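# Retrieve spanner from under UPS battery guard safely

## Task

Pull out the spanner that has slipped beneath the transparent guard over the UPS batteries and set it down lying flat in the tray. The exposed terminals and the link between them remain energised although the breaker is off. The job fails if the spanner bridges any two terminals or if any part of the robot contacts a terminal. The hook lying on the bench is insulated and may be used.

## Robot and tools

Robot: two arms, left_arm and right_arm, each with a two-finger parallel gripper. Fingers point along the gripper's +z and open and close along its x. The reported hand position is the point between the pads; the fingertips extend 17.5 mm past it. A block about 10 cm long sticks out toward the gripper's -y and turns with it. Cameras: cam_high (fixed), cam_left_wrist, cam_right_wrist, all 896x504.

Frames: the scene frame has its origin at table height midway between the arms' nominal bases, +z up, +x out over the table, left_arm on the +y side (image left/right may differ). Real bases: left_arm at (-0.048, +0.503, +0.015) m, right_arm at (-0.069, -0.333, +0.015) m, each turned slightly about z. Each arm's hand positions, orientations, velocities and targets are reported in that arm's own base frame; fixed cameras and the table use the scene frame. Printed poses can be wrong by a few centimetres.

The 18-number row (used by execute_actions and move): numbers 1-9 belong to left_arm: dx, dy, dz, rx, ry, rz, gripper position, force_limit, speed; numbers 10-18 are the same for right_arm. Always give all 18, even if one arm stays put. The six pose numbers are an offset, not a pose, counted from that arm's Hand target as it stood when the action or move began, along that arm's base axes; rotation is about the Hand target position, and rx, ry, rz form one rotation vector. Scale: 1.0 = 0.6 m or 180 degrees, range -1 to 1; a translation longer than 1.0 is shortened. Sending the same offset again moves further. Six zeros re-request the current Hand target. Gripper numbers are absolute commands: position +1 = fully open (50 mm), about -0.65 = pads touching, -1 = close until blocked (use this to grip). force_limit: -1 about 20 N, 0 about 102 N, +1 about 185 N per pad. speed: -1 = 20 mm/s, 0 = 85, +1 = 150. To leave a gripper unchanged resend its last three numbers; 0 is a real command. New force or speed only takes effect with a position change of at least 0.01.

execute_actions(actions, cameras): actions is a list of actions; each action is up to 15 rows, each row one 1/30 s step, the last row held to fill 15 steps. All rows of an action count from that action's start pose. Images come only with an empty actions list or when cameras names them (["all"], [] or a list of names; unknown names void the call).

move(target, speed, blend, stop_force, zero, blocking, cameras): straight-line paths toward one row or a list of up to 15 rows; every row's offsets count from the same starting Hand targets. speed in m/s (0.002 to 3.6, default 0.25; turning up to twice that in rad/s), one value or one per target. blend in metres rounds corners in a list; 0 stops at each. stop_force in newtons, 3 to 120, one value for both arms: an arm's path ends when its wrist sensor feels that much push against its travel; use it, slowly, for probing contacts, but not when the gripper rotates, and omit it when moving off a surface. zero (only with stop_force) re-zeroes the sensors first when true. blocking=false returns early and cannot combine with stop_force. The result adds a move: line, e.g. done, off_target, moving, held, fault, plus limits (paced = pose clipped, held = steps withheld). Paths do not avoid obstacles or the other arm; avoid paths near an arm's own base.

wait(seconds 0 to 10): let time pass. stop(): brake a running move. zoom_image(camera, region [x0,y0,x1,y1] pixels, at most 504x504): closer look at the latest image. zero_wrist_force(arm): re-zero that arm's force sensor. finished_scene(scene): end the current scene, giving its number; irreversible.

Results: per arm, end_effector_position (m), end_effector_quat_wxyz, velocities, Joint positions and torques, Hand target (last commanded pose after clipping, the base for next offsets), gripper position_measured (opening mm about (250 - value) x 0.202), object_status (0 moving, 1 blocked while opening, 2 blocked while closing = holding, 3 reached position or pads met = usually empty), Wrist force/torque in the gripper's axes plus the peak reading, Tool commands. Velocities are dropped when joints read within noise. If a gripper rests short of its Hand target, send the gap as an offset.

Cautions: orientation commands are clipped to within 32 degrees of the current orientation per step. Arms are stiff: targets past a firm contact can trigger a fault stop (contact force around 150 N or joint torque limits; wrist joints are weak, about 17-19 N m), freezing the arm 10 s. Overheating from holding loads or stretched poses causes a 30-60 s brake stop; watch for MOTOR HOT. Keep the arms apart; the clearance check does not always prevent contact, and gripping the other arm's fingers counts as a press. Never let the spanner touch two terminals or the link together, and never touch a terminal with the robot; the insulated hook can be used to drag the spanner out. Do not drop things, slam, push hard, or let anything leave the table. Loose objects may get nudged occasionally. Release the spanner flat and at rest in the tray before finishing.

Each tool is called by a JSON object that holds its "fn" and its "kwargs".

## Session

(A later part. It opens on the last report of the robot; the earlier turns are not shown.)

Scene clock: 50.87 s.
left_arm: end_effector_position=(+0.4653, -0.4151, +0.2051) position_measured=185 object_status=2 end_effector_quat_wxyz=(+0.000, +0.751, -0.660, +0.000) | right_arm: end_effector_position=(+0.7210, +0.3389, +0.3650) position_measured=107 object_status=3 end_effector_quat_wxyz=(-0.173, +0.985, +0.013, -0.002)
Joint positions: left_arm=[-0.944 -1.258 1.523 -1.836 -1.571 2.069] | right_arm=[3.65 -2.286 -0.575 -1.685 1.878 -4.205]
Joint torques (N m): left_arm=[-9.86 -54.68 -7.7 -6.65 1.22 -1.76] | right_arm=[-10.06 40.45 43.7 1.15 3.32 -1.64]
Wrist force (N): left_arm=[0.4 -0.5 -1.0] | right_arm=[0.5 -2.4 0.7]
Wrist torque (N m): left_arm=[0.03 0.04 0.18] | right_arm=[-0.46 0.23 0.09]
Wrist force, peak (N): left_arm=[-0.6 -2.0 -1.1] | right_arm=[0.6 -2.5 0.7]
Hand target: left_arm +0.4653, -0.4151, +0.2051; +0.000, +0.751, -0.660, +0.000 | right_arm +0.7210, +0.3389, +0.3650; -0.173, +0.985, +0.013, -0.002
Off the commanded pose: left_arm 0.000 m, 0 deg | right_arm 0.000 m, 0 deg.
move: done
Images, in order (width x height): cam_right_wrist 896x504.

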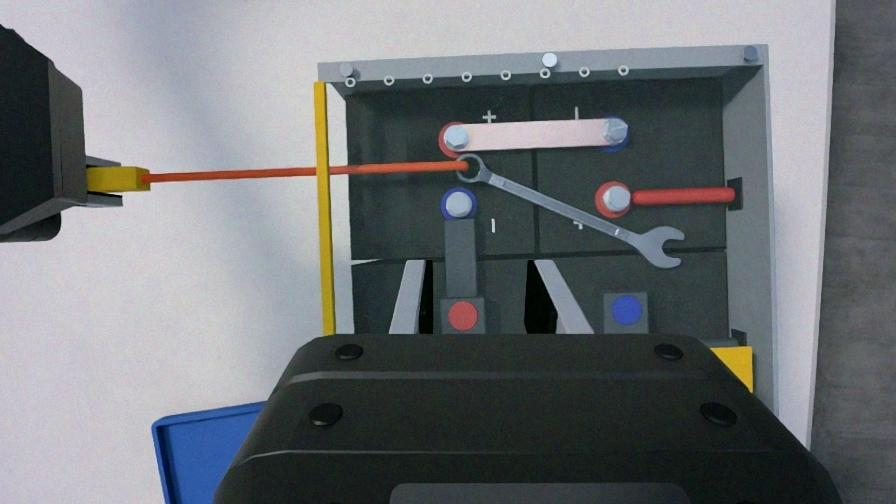

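{"fn": "move", "kwargs": {"target": [[-0.0135,-0.0065,0,0,0,0,-1,0.5,-0.3,0,0,0,0,0,0,0.3,0.3,0],[-0.0302,-0.0072,0,0,0,0,-1,0.5,-0.3,0,0,0,0,0,0,0.3,0.3,0]], "speed": 0.03, "stop_force": 4, "cameras": ["cam_right_wrist"]}}

{"fn": "zoom_image", "kwargs": {"camera": "cam_right_wrist", "region": [320, 80, 740, 310]}}

Scene clock: 53.93 s.
left_arm: end_effector_position=(+0.4472, -0.4194, +0.2051) position_measured=185 object_status=2 end_effector_quat_wxyz=(+0.000, +0.751, -0.660, +0.000) | right_arm: end_effector_position=(+0.7210, +0.3389, +0.3650) position_measured=107 object_status=3 end_effector_quat_wxyz=(-0.173, +0.985, +0.013, -0.002)
Joint positions: left_arm=[-0.972 -1.282 1.555 -1.844 -1.571 2.04] | right_arm=[3.65 -2.286 -0.575 -1.685 1.878 -4.205]
Joint torques (N m): left_arm=[-9.98 -53.59 -6.35 -6.6 -0.33 -1.91] | right_arm=[-9.07 40.36 43.61 1.41 3.3 -1.51]
Wrist force (N): left_arm=[0.3 -0.5 -1.0] | right_arm=[0.5 -2.3 0.6]
Wrist torque (N m): left_arm=[0.02 0.06 0.19] | right_arm=[-0.43 0.24 0.10]
Wrist force, peak (N): left_arm=[0.7 -0.9 -1.4] | right_arm=[0.7 -2.5 0.7]
Hand target: left_arm +0.4472, -0.4194, +0.2051; +0.000, +0.751, -0.660, +0.000 | right_arm +0.7210, +0.3389, +0.3650; -0.173, +0.985, +0.013, -0.002
Off the commanded pose: left_arm 0.000 m, 0 deg | right_arm 0.000 m, 0 deg.
move: done
Images, in order (width x height): cam_right_wrist 896x504.

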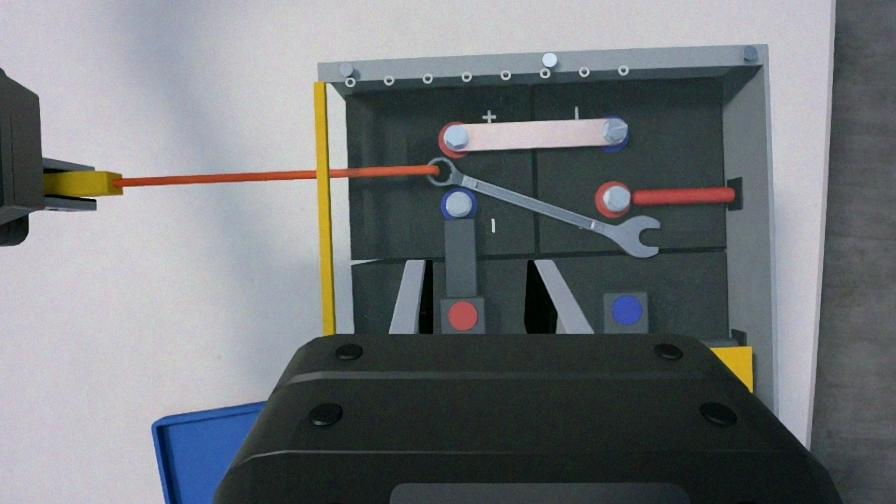

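Scaled by 1.200.

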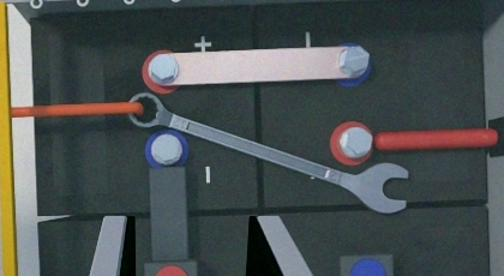

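{"fn": "move", "kwargs": {"target": [[-0.03,0.0083,0,0,0,0,-1,0.5,-0.3,0,0,0,0,0,0,0.3,0.3,0],[-0.0538,0.016,0,0,0,0,-1,0.5,-0.3,0,0,0,0,0,0,0.3,0.3,0]], "speed": 0.03, "stop_force": 4, "cameras": ["cam_right_wrist"]}}

{"fn": "zoom_image", "kwargs": {"camera": "cam_right_wrist", "region": [320, 80, 740, 310]}}

Scene clock: 57.30 s.
left_arm: end_effector_position=(+0.4149, -0.4098, +0.2051) position_measured=185 object_status=2 end_effector_quat_wxyz=(+0.000, +0.751, -0.660, +0.000) | right_arm: end_effector_position=(+0.7210, +0.3389, +0.3650) position_measured=107 object_status=3 end_effector_quat_wxyz=(-0.173, +0.985, +0.013, -0.002)
Joint positions: left_arm=[-1.01 -1.352 1.644 -1.864 -1.571 2.003] | right_arm=[3.65 -2.286 -0.575 -1.685 1.878 -4.205]
Joint torques (N m): left_arm=[-10.2 -49.71 -6.64 -6.63 1.05 -1.9] | right_arm=[-9.54 39.56 43.5 1.48 3.45 -1.38]
Wrist force (N): left_arm=[0.7 -0.7 -1.1] | right_arm=[0.4 -2.4 0.6]
Wrist torque (N m): left_arm=[-0.01 0.01 0.22] | right_arm=[-0.47 0.25 0.09]
Wrist force, peak (N): left_arm=[0.9 -1.3 -1.2] | right_arm=[0.3 -2.6 0.8]
Hand target: left_arm +0.4149, -0.4098, +0.2051; +0.000, +0.751, -0.660, +0.000 | right_arm +0.7210, +0.3389, +0.3650; -0.173, +0.985, +0.013, -0.002
Off the commanded pose: left_arm 0.000 m, 0 deg | right_arm 0.000 m, 0 deg.
move: done
Images, in order (width x height): cam_right_wrist 896x504.

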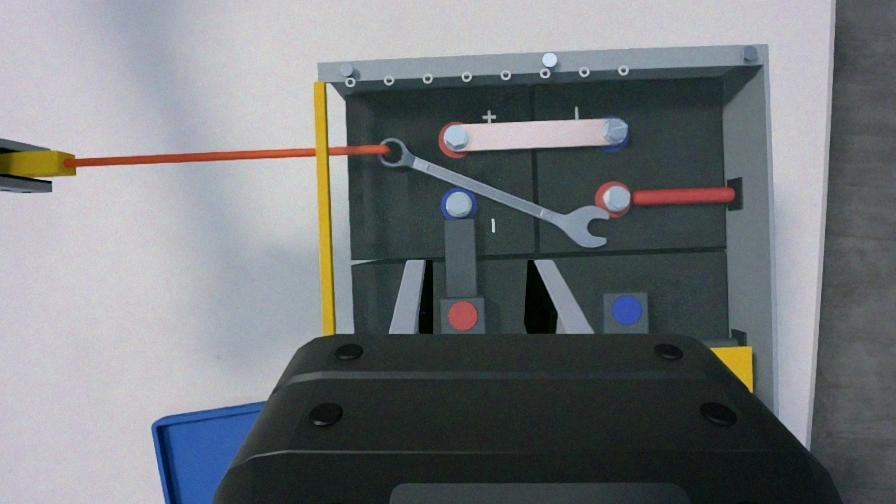

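Scaled by 1.200.

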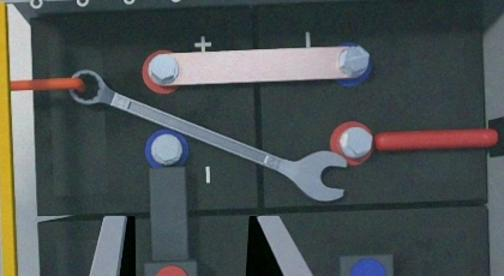

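{"fn": "move", "kwargs": {"target": [[-0.0162,0.0060,0,0,0,0,-1,0.5,-0.3,0,0,0,0,0,0,0.3,0.3,0],[-0.0702,0.0023,0,0,0,0,-1,0.5,-0.3,0,0,0,0,0,0,0.3,0.3,0]], "speed": 0.03, "stop_force": 4, "cameras": ["cam_right_wrist"]}}

{"fn": "zoom_image", "kwargs": {"camera": "cam_right_wrist", "region": [290, 80, 710, 310]}}

Scene clock: 60.57 s.
left_arm: end_effector_position=(+0.3728, -0.4084, +0.2051) position_measured=185 object_status=2 end_effector_quat_wxyz=(+0.000, +0.751, -0.660, +0.000) | right_arm: end_effector_position=(+0.7210, +0.3389, +0.3650) position_measured=107 object_status=3 end_effector_quat_wxyz=(-0.173, +0.985, +0.013, -0.002)
Joint positions: left_arm=[-1.074 -1.422 1.729 -1.878 -1.571 1.939] | right_arm=[3.65 -2.286 -0.575 -1.685 1.878 -4.205]
Joint torques (N m): left_arm=[-10.1 -44.97 -7.52 -6.56 1.31 -1.85] | right_arm=[-10.06 39.86 44.63 1.5 3.19 -1.5]
Wrist force (N): left_arm=[0.2 -1.1 -1.1] | right_arm=[0.5 -2.4 0.7]
Wrist torque (N m): left_arm=[-0.09 0.07 0.20] | right_arm=[-0.45 0.24 0.10]
Wrist force, peak (N): left_arm=[1.0 -1.1 -1.0] | right_arm=[0.5 -2.6 0.6]
Hand target: left_arm +0.3728, -0.4084, +0.2051; +0.000, +0.751, -0.660, +0.000 | right_arm +0.7210, +0.3389, +0.3650; -0.173, +0.985, +0.013, -0.002
Off the commanded pose: left_arm 0.000 m, 0 deg | right_arm 0.000 m, 0 deg.
move: done
Images, in order (width x height): cam_right_wrist 896x504.

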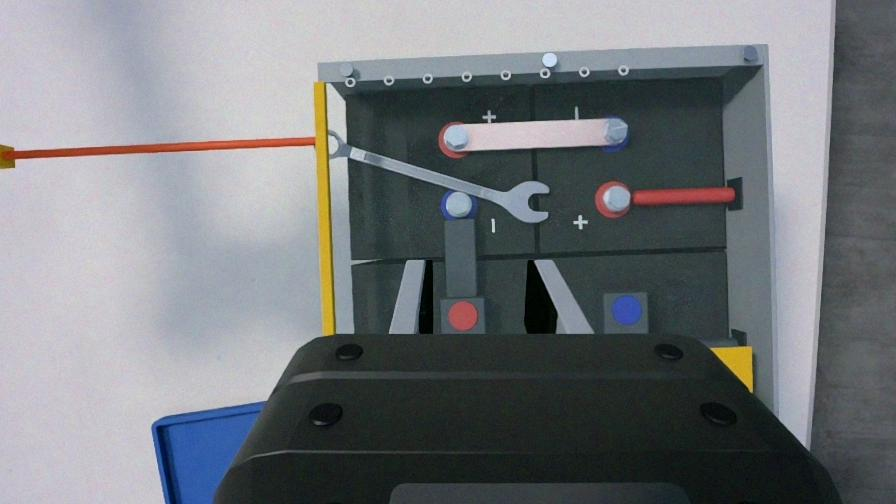

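Scaled by 1.200.

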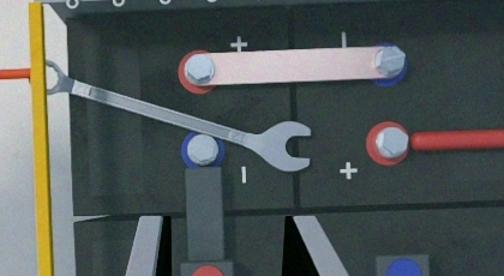

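{"fn": "move", "kwargs": {"target": [[-0.0100,0.0017,0,0,0,0,-1,0.5,-0.3,0,0,0,0,0,0,0.3,0.3,0],[-0.0092,0.0017,0.0217,0,0,0,-1,0.5,-0.3,0,0,0,0,0,0,0.3,0.3,0]], "speed": 0.03, "cameras": ["cam_right_wrist"]}}

{"fn": "zoom_image", "kwargs": {"camera": "cam_right_wrist", "region": [270, 80, 480, 200]}}

Scene clock: 63.17 s.
left_arm: end_effector_position=(+0.3673, -0.4074, +0.2180) position_measured=185 object_status=2 end_effector_quat_wxyz=(+0.000, +0.751, -0.660, +0.000) | right_arm: end_effector_position=(+0.7210, +0.3389, +0.3650) position_measured=107 object_status=3 end_effector_quat_wxyz=(-0.173, +0.985, +0.013, -0.002)
Joint positions: left_arm=[-1.083 -1.441 1.717 -1.847 -1.571 1.93] | right_arm=[3.65 -2.286 -0.575 -1.685 1.878 -4.205]
Joint torques (N m): left_arm=[7.69 -44.23 -46.17 0.05 0.97 1.43] | right_arm=[-9.33 41.09 42.33 1.39 3.2 -1.5]
Wrist force (N): left_arm=[0.1 -0.7 -0.9] | right_arm=[0.5 -2.2 0.4]
Wrist torque (N m): left_arm=[-0.04 0.09 0.19] | right_arm=[-0.43 0.23 0.09]
Wrist force, peak (N): left_arm=[0.1 -0.6 -1.9] | right_arm=[0.8 -2.6 0.5]
Hand target: left_arm +0.3673, -0.4074, +0.2181; +0.000, +0.751, -0.660, +0.000 | right_arm +0.7210, +0.3389, +0.3650; -0.173, +0.985, +0.013, -0.002
Off the commanded pose: left_arm 0.000 m, 0 deg | right_arm 0.000 m, 0 deg.
move: done
Images, in order (width x height): cam_right_wrist 896x504.

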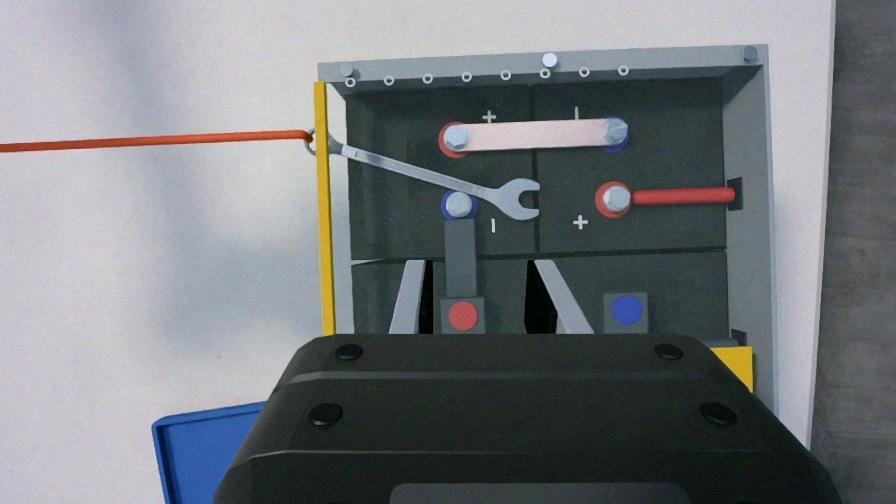

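Scaled by 2.400.

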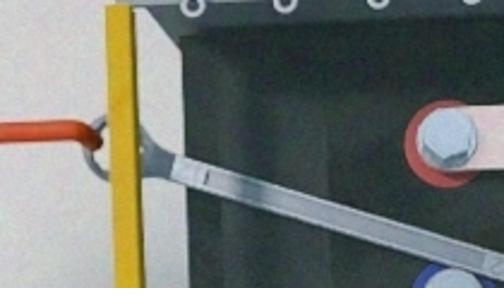

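{"fn": "move", "kwargs": {"target": [[-0.0055,-0.0008,0.0733,0,0,0,-1,0.5,-0.3,-0.0683,-0.0148,0.1583,-0.0114,0.0103,-0.2437,0.3,0.3,0],[-0.0788,0.129,-0.0968,0,0,0,-1,0.5,-0.3,-0.235,0.1018,0.0917,-0.0227,0.0206,-0.4873,0.3,0.3,0],[-0.1122,0.179,-0.2802,0,0,0,-1,0.5,-0.3,-0.2093,0.1458,-0.175,-0.0227,0.0206,-0.4873,0.3,0.3,0]], "speed": 0.25, "blend": 0.02, "cameras": ["cam_right_wrist", "cam_left_wrist"]}}

Scene clock: 68.70 s.
left_arm: end_effector_position=(+0.2999, -0.3000, +0.0500) position_measured=185 object_status=2 end_effector_quat_wxyz=(+0.000, +0.751, -0.660, +0.000) | right_arm: end_effector_position=(+0.5954, +0.4264, +0.2600) position_measured=107 object_status=3 end_effector_quat_wxyz=(-0.095, +0.724, -0.678, +0.089)
Joint positions: left_arm=[-1.105 -1.51 2.296 -2.357 -1.571 1.908] | right_arm=[4.014 -2 -1.286 -1.243 1.383 -2.353]
Joint torques (N m): left_arm=[-10.51 -9.99 -2.44 -6.45 1.13 -1.84] | right_arm=[12.85 31.2 11.29 6.44 -3.29 -1.12]
Wrist force (N): left_arm=[0.7 -0.1 -0.6] | right_arm=[0.7 -2.2 0.9]
Wrist torque (N m): left_arm=[0.05 0.04 0.16] | right_arm=[-0.40 0.19 -0.03]
Wrist force, peak (N): left_arm=[1.9 -0.5 -3.2] | right_arm=[0.3 -1.9 3.7]
Hand target: left_arm +0.2999, -0.3000, +0.0500; +0.000, +0.751, -0.660, +0.000 | right_arm +0.5954, +0.4264, +0.2600; -0.095, +0.724, -0.678, +0.089
Off the commanded pose: left_arm 0.000 m, 0 deg | right_arm 0.000 m, 0 deg.
move: done
Images, in order (width x height): cam_left_wrist 896x504, cam_right_wrist 896x504.

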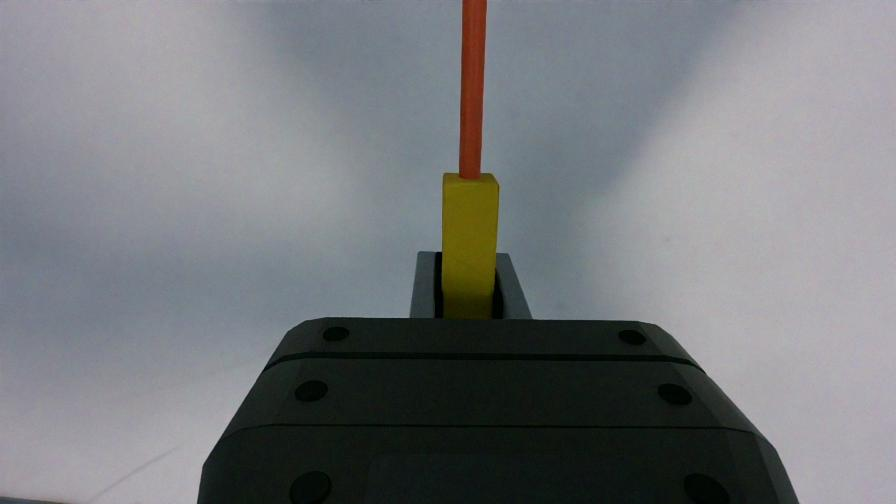

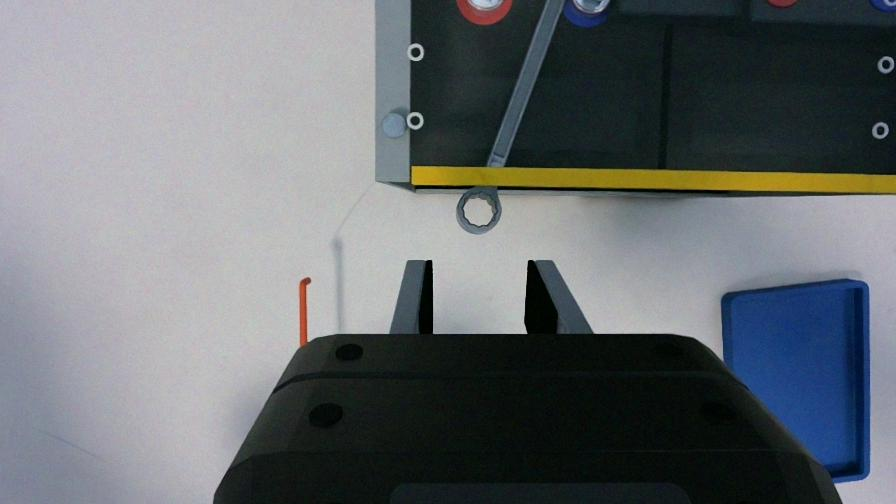

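{"fn": "move", "kwargs": {"target": [[0,0,-0.035,0,0,0,-1,0.5,-0.3,0.0002,-0.005,-0.0983,0,0,-0.0053,0.3,0.3,0],[0,0,-0.0733,0,0,0,-1,0.5,-0.3,0.0303,-0.0035,-0.0983,0,0,-0.0053,0.3,0.3,0]], "speed": [0.07,0.025], "stop_force": 4, "cameras": ["cam_right_wrist", "cam_left_wrist"]}}

Scene clock: 72.13 s.
left_arm: end_effector_position=(+0.2999, -0.3000, +0.0082) position_measured=185 object_status=2 end_effector_quat_wxyz=(+0.000, +0.751, -0.660, +0.000) | right_arm: end_effector_position=(+0.6136, +0.4243, +0.2010) position_measured=107 object_status=3 end_effector_quat_wxyz=(-0.094, +0.718, -0.684, +0.090)
Joint positions: left_arm=[-1.105 -1.408 2.339 -2.502 -1.571 1.908] | right_arm=[3.992 -2.063 -1.347 -1.118 1.384 -2.358]
Joint torques (N m): left_arm=[-7.67 -34.84 -26.24 -0.13 1.31 -1.11] | right_arm=[-11.2 33.15 43.43 1.42 2.5 -1.44]
Wrist force (N): left_arm=[0.4 -0.5 -1.9] | right_arm=[0.9 -2.2 0.8]
Wrist torque (N m): left_arm=[0.33 0.06 0.23] | right_arm=[-0.42 0.15 0.12]
Wrist force, peak (N): left_arm=[-2.4 1.3 -27.5] | right_arm=[1.2 -2.5 1.0]
Hand target: left_arm +0.2999, -0.3000, +0.0082; +0.000, +0.751, -0.660, +0.000 (not the last commanded pose) | right_arm +0.6136, +0.4243, +0.2010; -0.094, +0.718, -0.684, +0.090
Off the commanded pose: left_arm 0.002 m, 0 deg | right_arm 0.000 m, 0 deg.
move: contact (left_arm)
Images, in order (width x height): cam_left_wrist 896x504, cam_right_wrist 896x504.

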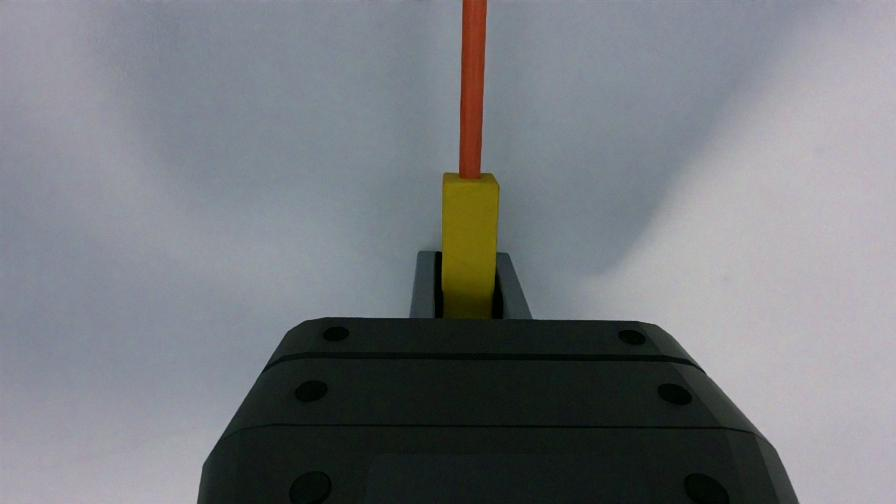

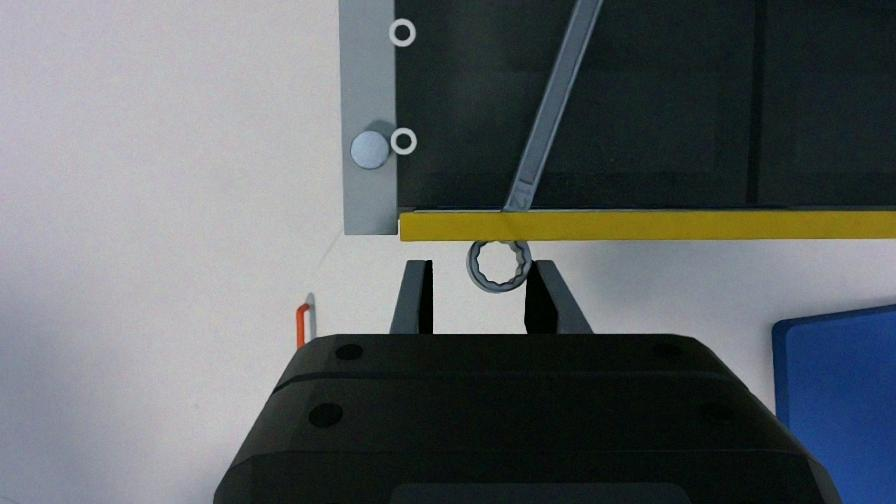

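{"fn": "move", "kwargs": {"target": [[0,0,0,0,0,0,0.3,0.5,-0.3,-0.0062,-0.0097,0,0,0,0,0.3,0.3,0],[0,0,0,0,0,0,0.3,0.5,-0.3,0.005,-0.0092,0,0,0,0,0.3,0.3,0]], "speed": 0.03, "cameras": ["cam_right_wrist", "cam_left_wrist"]}}

Scene clock: 75.00 s.
left_arm: end_effector_position=(+0.2999, -0.3000, +0.0082) position_measured=107 object_status=3 end_effector_quat_wxyz=(+0.000, +0.751, -0.660, +0.000) | right_arm: end_effector_position=(+0.6165, +0.4188, +0.2010) position_measured=107 object_status=3 end_effector_quat_wxyz=(-0.094, +0.718, -0.684, +0.090)
Joint positions: left_arm=[-1.105 -1.408 2.339 -2.502 -1.571 1.908] | right_arm=[3.984 -2.061 -1.351 -1.115 1.386 -2.366]
Joint torques (N m): left_arm=[-3.35 -17.4 -26.93 -0.87 1.11 0.75] | right_arm=[-11.79 32.76 40.91 1.25 2.06 -1.52]
Wrist force (N): left_arm=[-1.3 -0.3 -9.8] | right_arm=[0.6 -2.1 0.8]
Wrist torque (N m): left_arm=[0.13 0.19 0.17] | right_arm=[-0.40 0.20 0.12]
Wrist force, peak (N): left_arm=[-1.3 -0.3 -10.4] | right_arm=[0.5 -2.8 0.3]
Hand target: left_arm +0.2999, -0.3000, +0.0082; +0.000, +0.751, -0.660, +0.000 | right_arm +0.6166, +0.4188, +0.2010; -0.094, +0.718, -0.684, +0.090
Off the commanded pose: left_arm 0.000 m, 0 deg | right_arm 0.000 m, 0 deg.
move: done
Images, in order (width x height): cam_left_wrist 896x504, cam_right_wrist 896x504.

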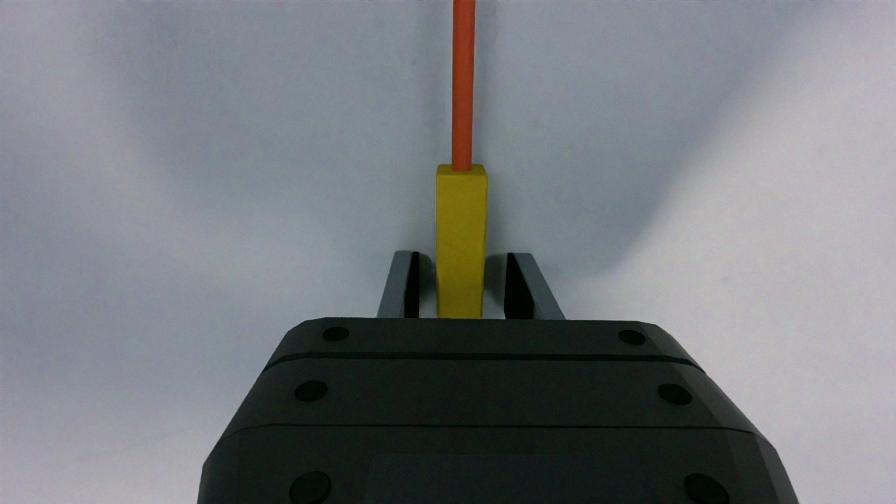

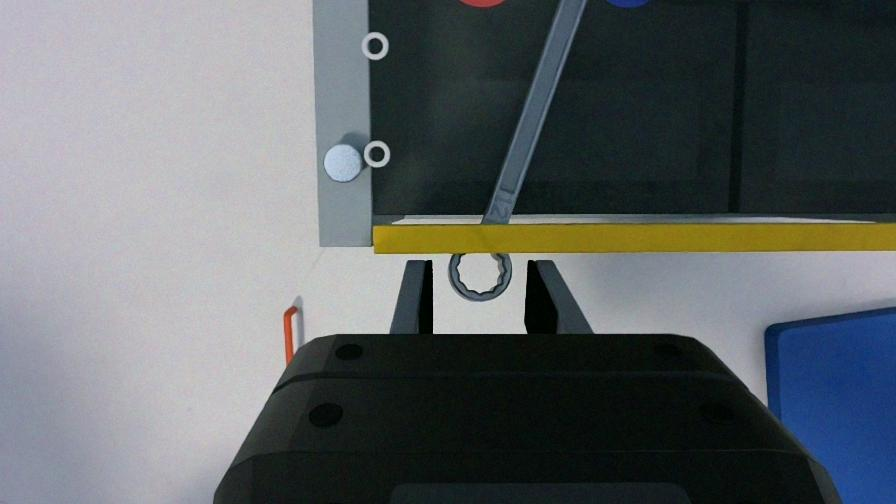

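{"fn": "move", "kwargs": {"target": [[0,0,0,0,0,0,0.3,0.5,-0.3,0,0,0,0,0,0,-1,0.3,-0.7],[0,0,0.15,0,0,0,0.3,0.5,-0.3,0,0,0,0,0,0,-1,0.3,-0.7],[0,0.5,0.5,0,0,0,0.3,0.5,-0.3,0,0,0,0,0,0,-1,0.3,-0.7]], "speed": [0.1,0.15,0.3], "blend": [0,0.03,0], "cameras": ["cam_right_wrist"]}}

Scene clock: 78.40 s.
left_arm: end_effector_position=(+0.2999, +0.0000, +0.3082) position_measured=107 object_status=3 end_effector_quat_wxyz=(+0.000, +0.751, -0.660, +0.000) | right_arm: end_effector_position=(+0.6166, +0.4188, +0.2010) position_measured=171 object_status=2 end_effector_quat_wxyz=(-0.094, +0.718, -0.684, +0.090)
Joint positions: left_arm=[-0.46 -2.118 2.011 -1.464 -1.571 2.552] | right_arm=[3.984 -2.061 -1.351 -1.115 1.386 -2.366]
Joint torques (N m): left_arm=[7.38 0.85 -46.07 0.04 -1.18 2] | right_arm=[-10.47 32.43 40.49 2 0.55 -1.44]
Wrist force (N): left_arm=[0.4 -0.7 -0.6] | right_arm=[0.9 -2.1 0.5]
Wrist torque (N m): left_arm=[0.02 0.04 0.13] | right_arm=[-0.38 0.16 0.12]
Wrist force, peak (N): left_arm=[-1.1 -0.3 -10.4] | right_arm=[0.8 -2.6 0.5]
Hand target: left_arm +0.2999, +0.0000, +0.3082; +0.000, +0.751, -0.660, +0.000 | right_arm +0.6166, +0.4188, +0.2010; -0.094, +0.718, -0.684, +0.090
Off the commanded pose: left_arm 0.000 m, 0 deg | right_arm 0.000 m, 0 deg.
move: done
Images, in order (width x height): cam_right_wrist 896x504.

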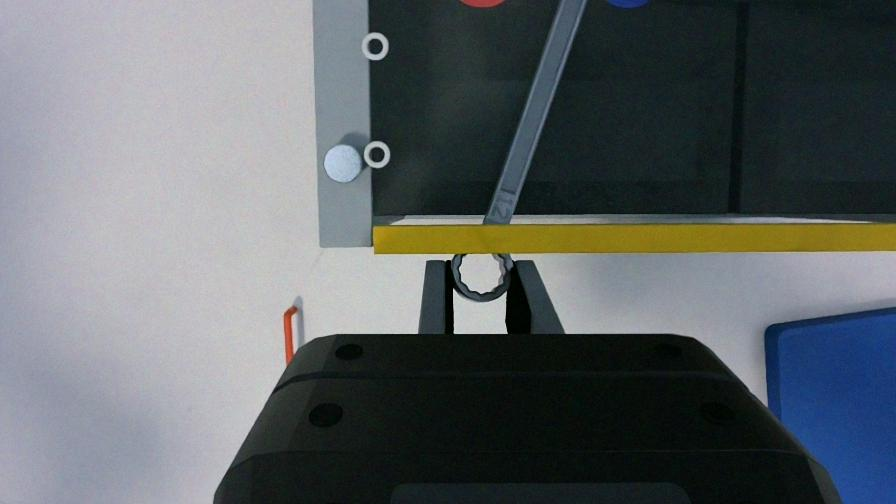

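{"fn": "move", "kwargs": {"target": [[0,0,0,0,0,0,0.3,0.5,-0.3,-0.0002,0.005,0.05,0,0,0,-1,0.3,-0.7],[0,0,0,0,0,0,0.3,0.5,-0.3,-0.2665,-0.0078,0.05,0,0,0,-1,0.3,-0.7]], "speed": [0.04,0.1], "stop_force": 5, "cameras": ["cam_right_wrist"]}}

Scene clock: 82.60 s.
left_arm: end_effector_position=(+0.2999, +0.0000, +0.3082) position_measured=107 object_status=3 end_effector_quat_wxyz=(+0.000, +0.751, -0.660, +0.000) | right_arm: end_effector_position=(+0.4567, +0.4141, +0.2310) position_measured=171 object_status=2 end_effector_quat_wxyz=(-0.094, +0.718, -0.684, +0.090)
Joint positions: left_arm=[-0.46 -2.118 2.011 -1.464 -1.571 2.553] | right_arm=[4.191 -1.751 -1.684 -1.133 1.352 -2.158]
Joint torques (N m): left_arm=[7.77 4.3 -46.82 0.23 -1.24 1.97] | right_arm=[12.53 56.84 12.01 1.46 -3.36 1.67]
Wrist force (N): left_arm=[0.1 -0.2 -1.3] | right_arm=[0.8 -2.0 1.3]
Wrist torque (N m): left_arm=[0.08 0.08 0.12] | right_arm=[-0.45 0.15 -0.03]
Wrist force, peak (N): left_arm=[-0.1 -0.1 -1.5] | right_arm=[4.9 -4.9 2.7]
Hand target: left_arm +0.2999, +0.0000, +0.3082; +0.000, +0.751, -0.660, +0.000 | right_arm +0.4567, +0.4141, +0.2310; -0.094, +0.718, -0.684, +0.090
Off the commanded pose: left_arm 0.000 m, 0 deg | right_arm 0.000 m, 0 deg.
move: done
Images, in order (width x height): cam_right_wrist 896x504.

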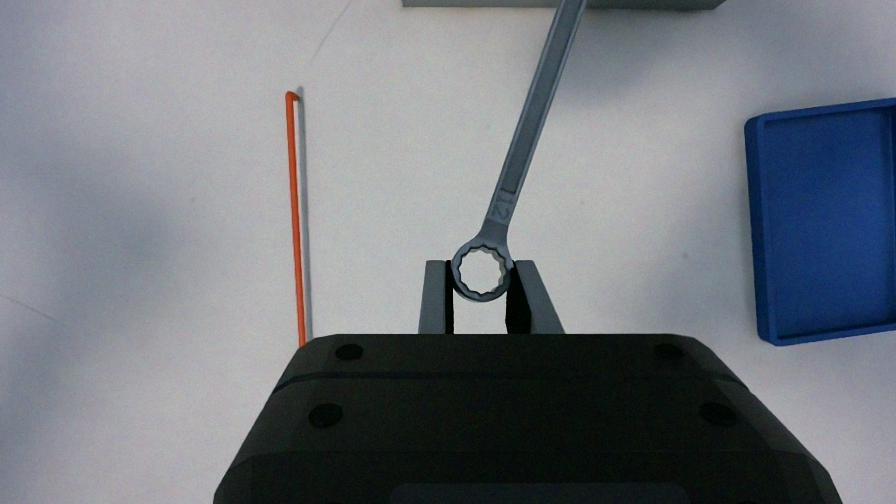

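{"fn": "move", "kwargs": {"target": [[0,0,0,0,0,0,0.3,0.5,-0.3,-0.0578,-0.4508,-0.1333,0,0,-0.0214,-1,0.3,-0.7],[0,0,0,0,0,0,0.3,0.5,-0.3,-0.0578,-0.4508,-0.2933,0,0,-0.0214,-1,0.3,-0.7]], "speed": [0.25,0.15], "blend": 0.03, "cameras": ["cam_right_wrist"]}}

Scene clock: 86.33 s.
left_arm: end_effector_position=(+0.2999, +0.0000, +0.3082) position_measured=107 object_status=3 end_effector_quat_wxyz=(+0.000, +0.751, -0.660, +0.000) | right_arm: end_effector_position=(+0.4220, +0.1436, +0.0550) position_measured=171 object_status=2 end_effector_quat_wxyz=(-0.091, +0.695, -0.707, +0.093)
Joint positions: left_arm=[-0.46 -2.118 2.011 -1.464 -1.571 2.553] | right_arm=[3.884 -1.595 -2.422 -0.504 1.392 -2.399]
Joint torques (N m): left_arm=[6.95 3.93 -46.43 0.11 -1.41 1.87] | right_arm=[-11.76 9.02 5.61 6.82 2.07 -1.8]
Wrist force (N): left_arm=[0.0 0.0 -0.9] | right_arm=[0.4 -1.9 1.7]
Wrist torque (N m): left_arm=[0.11 0.09 0.13] | right_arm=[-0.44 0.21 0.14]
Wrist force, peak (N): left_arm=[0.0 -0.3 -1.5] | right_arm=[-4.2 1.0 -0.1]
Hand target: left_arm +0.2999, +0.0000, +0.3082; +0.000, +0.751, -0.660, +0.000 | right_arm +0.4220, +0.1436, +0.0550; -0.091, +0.695, -0.707, +0.093
Off the commanded pose: left_arm 0.000 m, 0 deg | right_arm 0.000 m, 0 deg.
move: done
Images, in order (width x height): cam_right_wrist 896x504.

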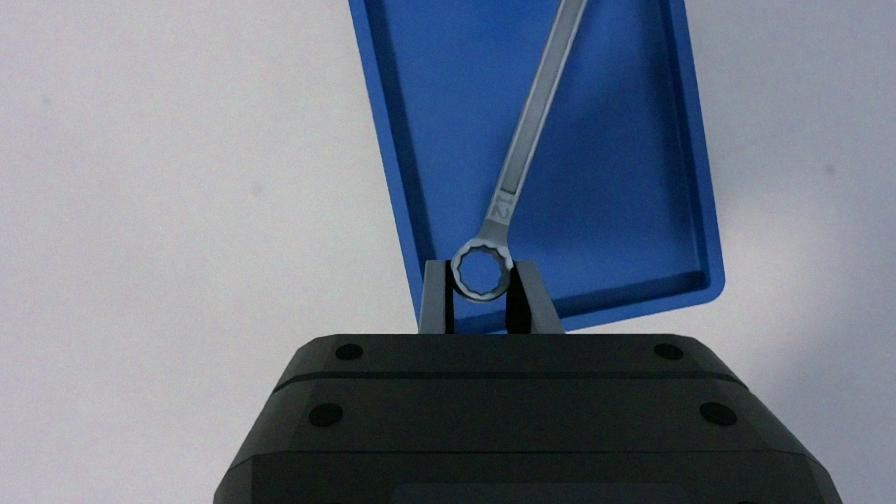

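{"fn": "move", "kwargs": {"target": [[0,0,0,0,0,0,0.3,0.5,-0.3,-0.0003,-0.0142,-0.005,0,0,0,-1,0.3,-0.7],[0,0,0,0,0,0,0.3,0.5,-0.3,-0.0003,-0.0142,-0.0417,0,0,0,-1,0.3,-0.7]], "speed": [0.06,0.06], "stop_force": 6, "cameras": ["cam_right_wrist"]}}

Scene clock: 88.40 s.
left_arm: end_effector_position=(+0.2999, +0.0000, +0.3082) position_measured=107 object_status=3 end_effector_quat_wxyz=(+0.000, +0.751, -0.660, +0.000) | right_arm: end_effector_position=(+0.4218, +0.1351, +0.0300) position_measured=171 object_status=2 end_effector_quat_wxyz=(-0.091, +0.695, -0.707, +0.093)
Joint positions: left_arm=[-0.46 -2.118 2.011 -1.464 -1.571 2.553] | right_arm=[3.867 -1.661 -2.456 -0.401 1.395 -2.416]
Joint torques (N m): left_arm=[7.6 4.96 -45.64 -0.05 -1.36 1.7] | right_arm=[-11.32 11.86 3.66 6.51 2.25 -1.24]
Wrist force (N): left_arm=[-0.1 0.0 -1.0] | right_arm=[0.3 -1.9 1.9]
Wrist torque (N m): left_arm=[0.11 0.11 0.13] | right_arm=[-0.45 0.22 0.15]
Wrist force, peak (N): left_arm=[0.2 -0.4 -1.4] | right_arm=[0.8 -1.6 2.5]
Hand target: left_arm +0.2999, +0.0000, +0.3082; +0.000, +0.751, -0.660, +0.000 | right_arm +0.4218, +0.1351, +0.0300; -0.091, +0.695, -0.707, +0.093
Off the commanded pose: left_arm 0.000 m, 0 deg | right_arm 0.000 m, 0 deg.
move: done
Images, in order (width x height): cam_right_wrist 896x504.

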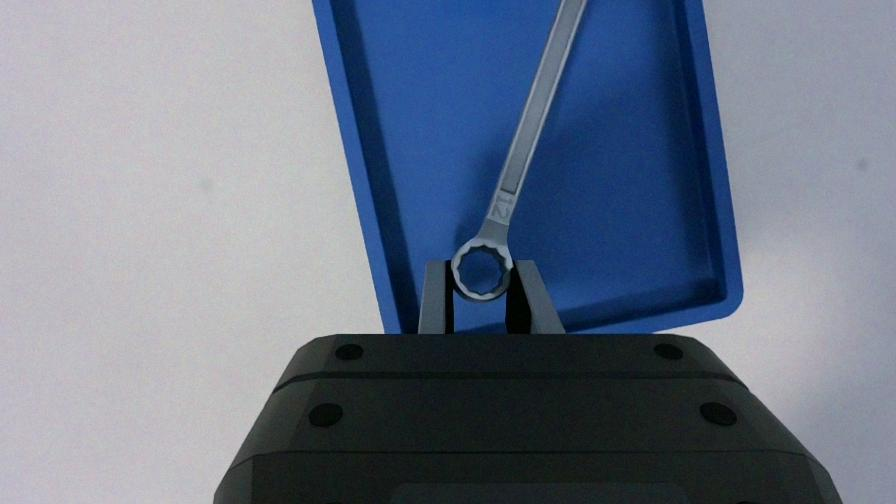

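{"fn": "move", "kwargs": {"target": [0,0,0,0,0,0,0.3,0.5,-0.3,0,0,-0.035,0,0,0,-1,0.3,-0.7], "speed": 0.02, "stop_force": 4, "cameras": ["cam_right_wrist"]}}

Scene clock: 90.73 s.
left_arm: end_effector_position=(+0.2999, +0.0000, +0.3082) position_measured=107 object_status=3 end_effector_quat_wxyz=(+0.000, +0.751, -0.660, +0.000) | right_arm: end_effector_position=(+0.4218, +0.1351, +0.0124) position_measured=171 object_status=2 end_effector_quat_wxyz=(-0.091, +0.695, -0.707, +0.093)
Joint positions: left_arm=[-0.46 -2.118 2.011 -1.464 -1.571 2.553] | right_arm=[3.867 -1.717 -2.471 -0.33 1.395 -2.416]
Joint torques (N m): left_arm=[8.15 4.31 -47.05 0.03 -1.34 1.67] | right_arm=[-2.67 38.58 29.57 1.1 2 0.83]
Wrist force (N): left_arm=[0.1 -0.1 -1.1] | right_arm=[0.0 -3.2 -1.0]
Wrist torque (N m): left_arm=[0.10 0.08 0.13] | right_arm=[-0.49 0.15 0.16]
Wrist force, peak (N): left_arm=[0.1 -0.2 -1.7] | right_arm=[4.8 -1.2 -25.2]
Hand target: left_arm +0.2999, +0.0000, +0.3082; +0.000, +0.751, -0.660, +0.000 | right_arm +0.4218, +0.1351, +0.0124; -0.091, +0.695, -0.707, +0.093 (not the last commanded pose)
Off the commanded pose: left_arm 0.000 m, 0 deg | right_arm 0.003 m, 0 deg.
move: contact (right_arm)
Images, in order (width x height): cam_right_wrist 896x504.

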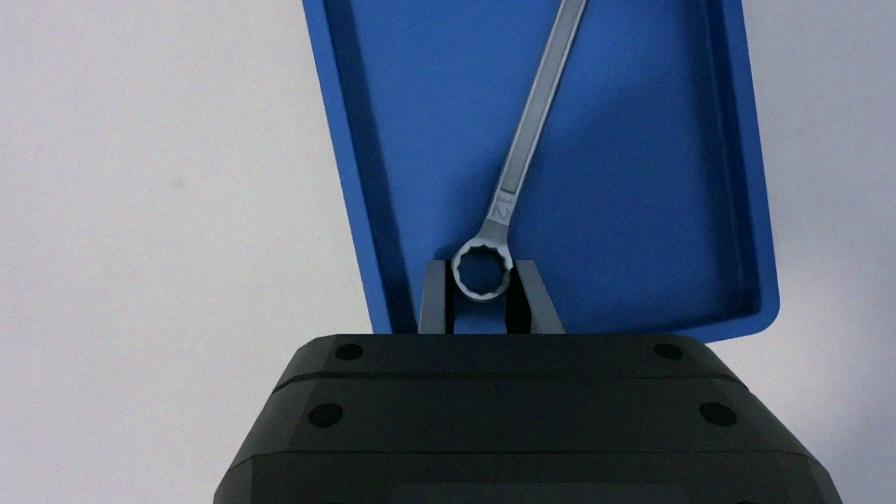

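{"fn": "execute_actions", "kwargs": {"actions": [[[0,0,0,0,0,0,0.3,0.5,-0.3,0,0,0,0,0,0,0.16,0.3,-1]]], "cameras": []}}

{"fn": "move", "kwargs": {"target": [[0,0,0,0,0,0,0.3,0.5,-0.3,0,0,0.05,0,0,0,0.16,0.3,-1],[0,0,0,0,0,0,0.3,0.5,-0.3,0,0,0.25,0,0,0,0.16,0.3,-1]], "speed": [0.05,0.25], "blend": 0.01, "cameras": ["cam_right_wrist", "cam_high"]}}

{"fn": "zoom_image", "kwargs": {"camera": "cam_right_wrist", "region": [350, 0, 620, 300]}}

Scene clock: 91.60 s.
left_arm: end_effector_position=(+0.2999, +0.0000, +0.3082) position_measured=107 object_status=3 end_effector_quat_wxyz=(+0.000, +0.751, -0.660, +0.000) | right_arm: end_effector_position=(+0.4218, +0.1351, +0.0124) position_measured=128 object_status=3 end_effector_quat_wxyz=(-0.091, +0.695, -0.707, +0.093)
Joint positions: left_arm=[-0.46 -2.118 2.011 -1.464 -1.571 2.553] | right_arm=[3.867 -1.717 -2.471 -0.33 1.395 -2.416]
Joint torques (N m): left_arm=[7.1 4.06 -46.52 0.08 -1.34 1.82] | right_arm=[-2.95 35.87 28.08 1.48 1.87 0.06]
Wrist force (N): left_arm=[0.1 -0.2 -1.1] | right_arm=[2.0 -3.0 -2.9]
Wrist torque (N m): left_arm=[0.08 0.09 0.13] | right_arm=[-0.44 0.14 0.14]
Wrist force, peak (N): left_arm=[0.2 0.0 -1.2] | right_arm=[1.8 -3.3 -3.0]
Hand target: left_arm +0.2999, +0.0000, +0.3082; +0.000, +0.751, -0.660, +0.000 | right_arm +0.4218, +0.1351, +0.0124; -0.091, +0.695, -0.707, +0.093
Off the commanded pose: left_arm 0.000 m, 0 deg | right_arm 0.000 m, 0 deg.
No camera images: "cameras" was empty.

Scene clock: 93.37 s.
left_arm: end_effector_position=(+0.2999, +0.0000, +0.3082) position_measured=107 object_status=3 end_effector_quat_wxyz=(+0.000, +0.751, -0.660, +0.000) | right_arm: end_effector_position=(+0.4218, +0.1351, +0.1624) position_measured=128 object_status=3 end_effector_quat_wxyz=(-0.091, +0.695, -0.707, +0.093)
Joint positions: left_arm=[-0.46 -2.118 2.011 -1.464 -1.571 2.553] | right_arm=[3.867 -1.363 -2.27 -0.885 1.395 -2.416]
Joint torques (N m): left_arm=[7.01 4.37 -45.88 0.05 -1.2 1.74] | right_arm=[9.88 27.7 41.21 1.12 -2.97 1.24]
Wrist force (N): left_arm=[0.2 0.0 -1.1] | right_arm=[0.7 -2.3 1.2]
Wrist torque (N m): left_arm=[0.11 0.06 0.13] | right_arm=[-0.43 0.17 0.13]
Wrist force, peak (N): left_arm=[0.3 -0.2 -1.4] | right_arm=[2.0 -3.2 -3.1]
Hand target: left_arm +0.2999, +0.0000, +0.3082; +0.000, +0.751, -0.660, +0.000 | right_arm +0.4218, +0.1351, +0.1624; -0.091, +0.695, -0.707, +0.093
Off the commanded pose: left_arm 0.000 m, 0 deg | right_arm 0.000 m, 0 deg.
move: done
Images, in order (width x height): cam_high 896x504, cam_right_wrist 896x504.

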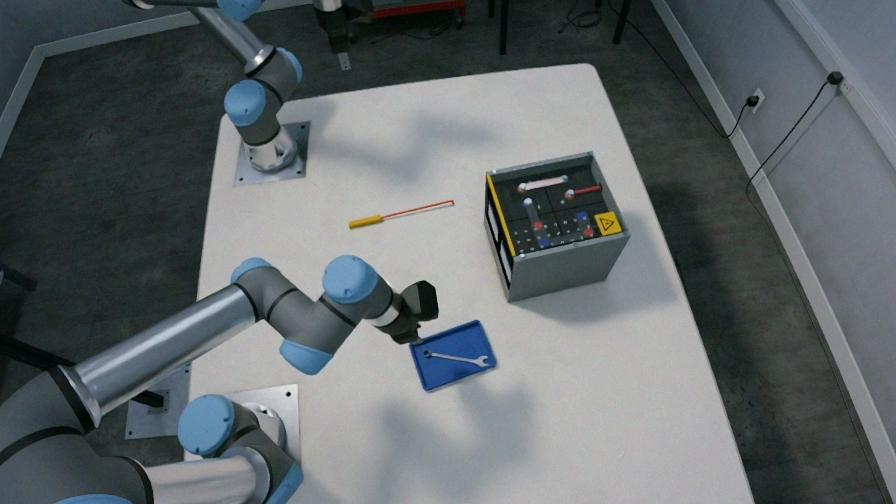

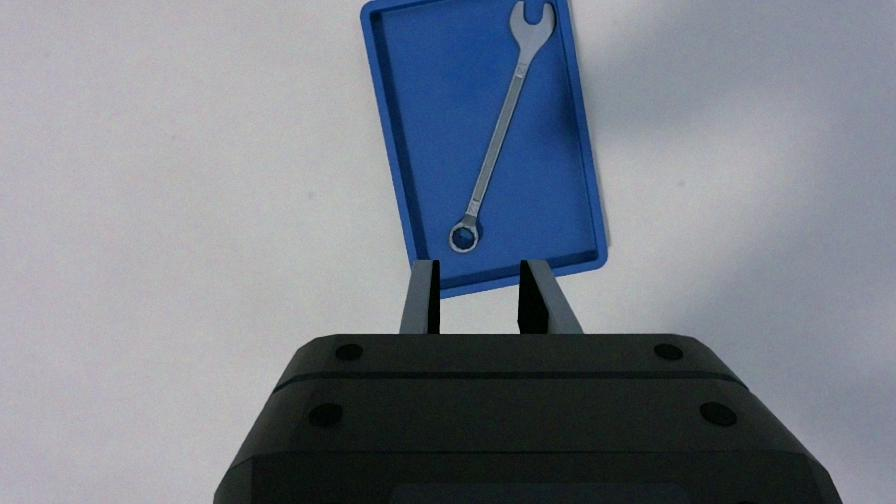

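Scaled by 1.680.

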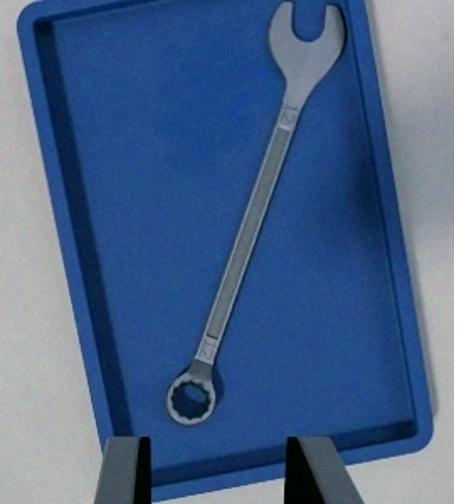

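{"fn": "finished_scene", "kwargs": {"scene": 2}}

The scene is finished: the task was done.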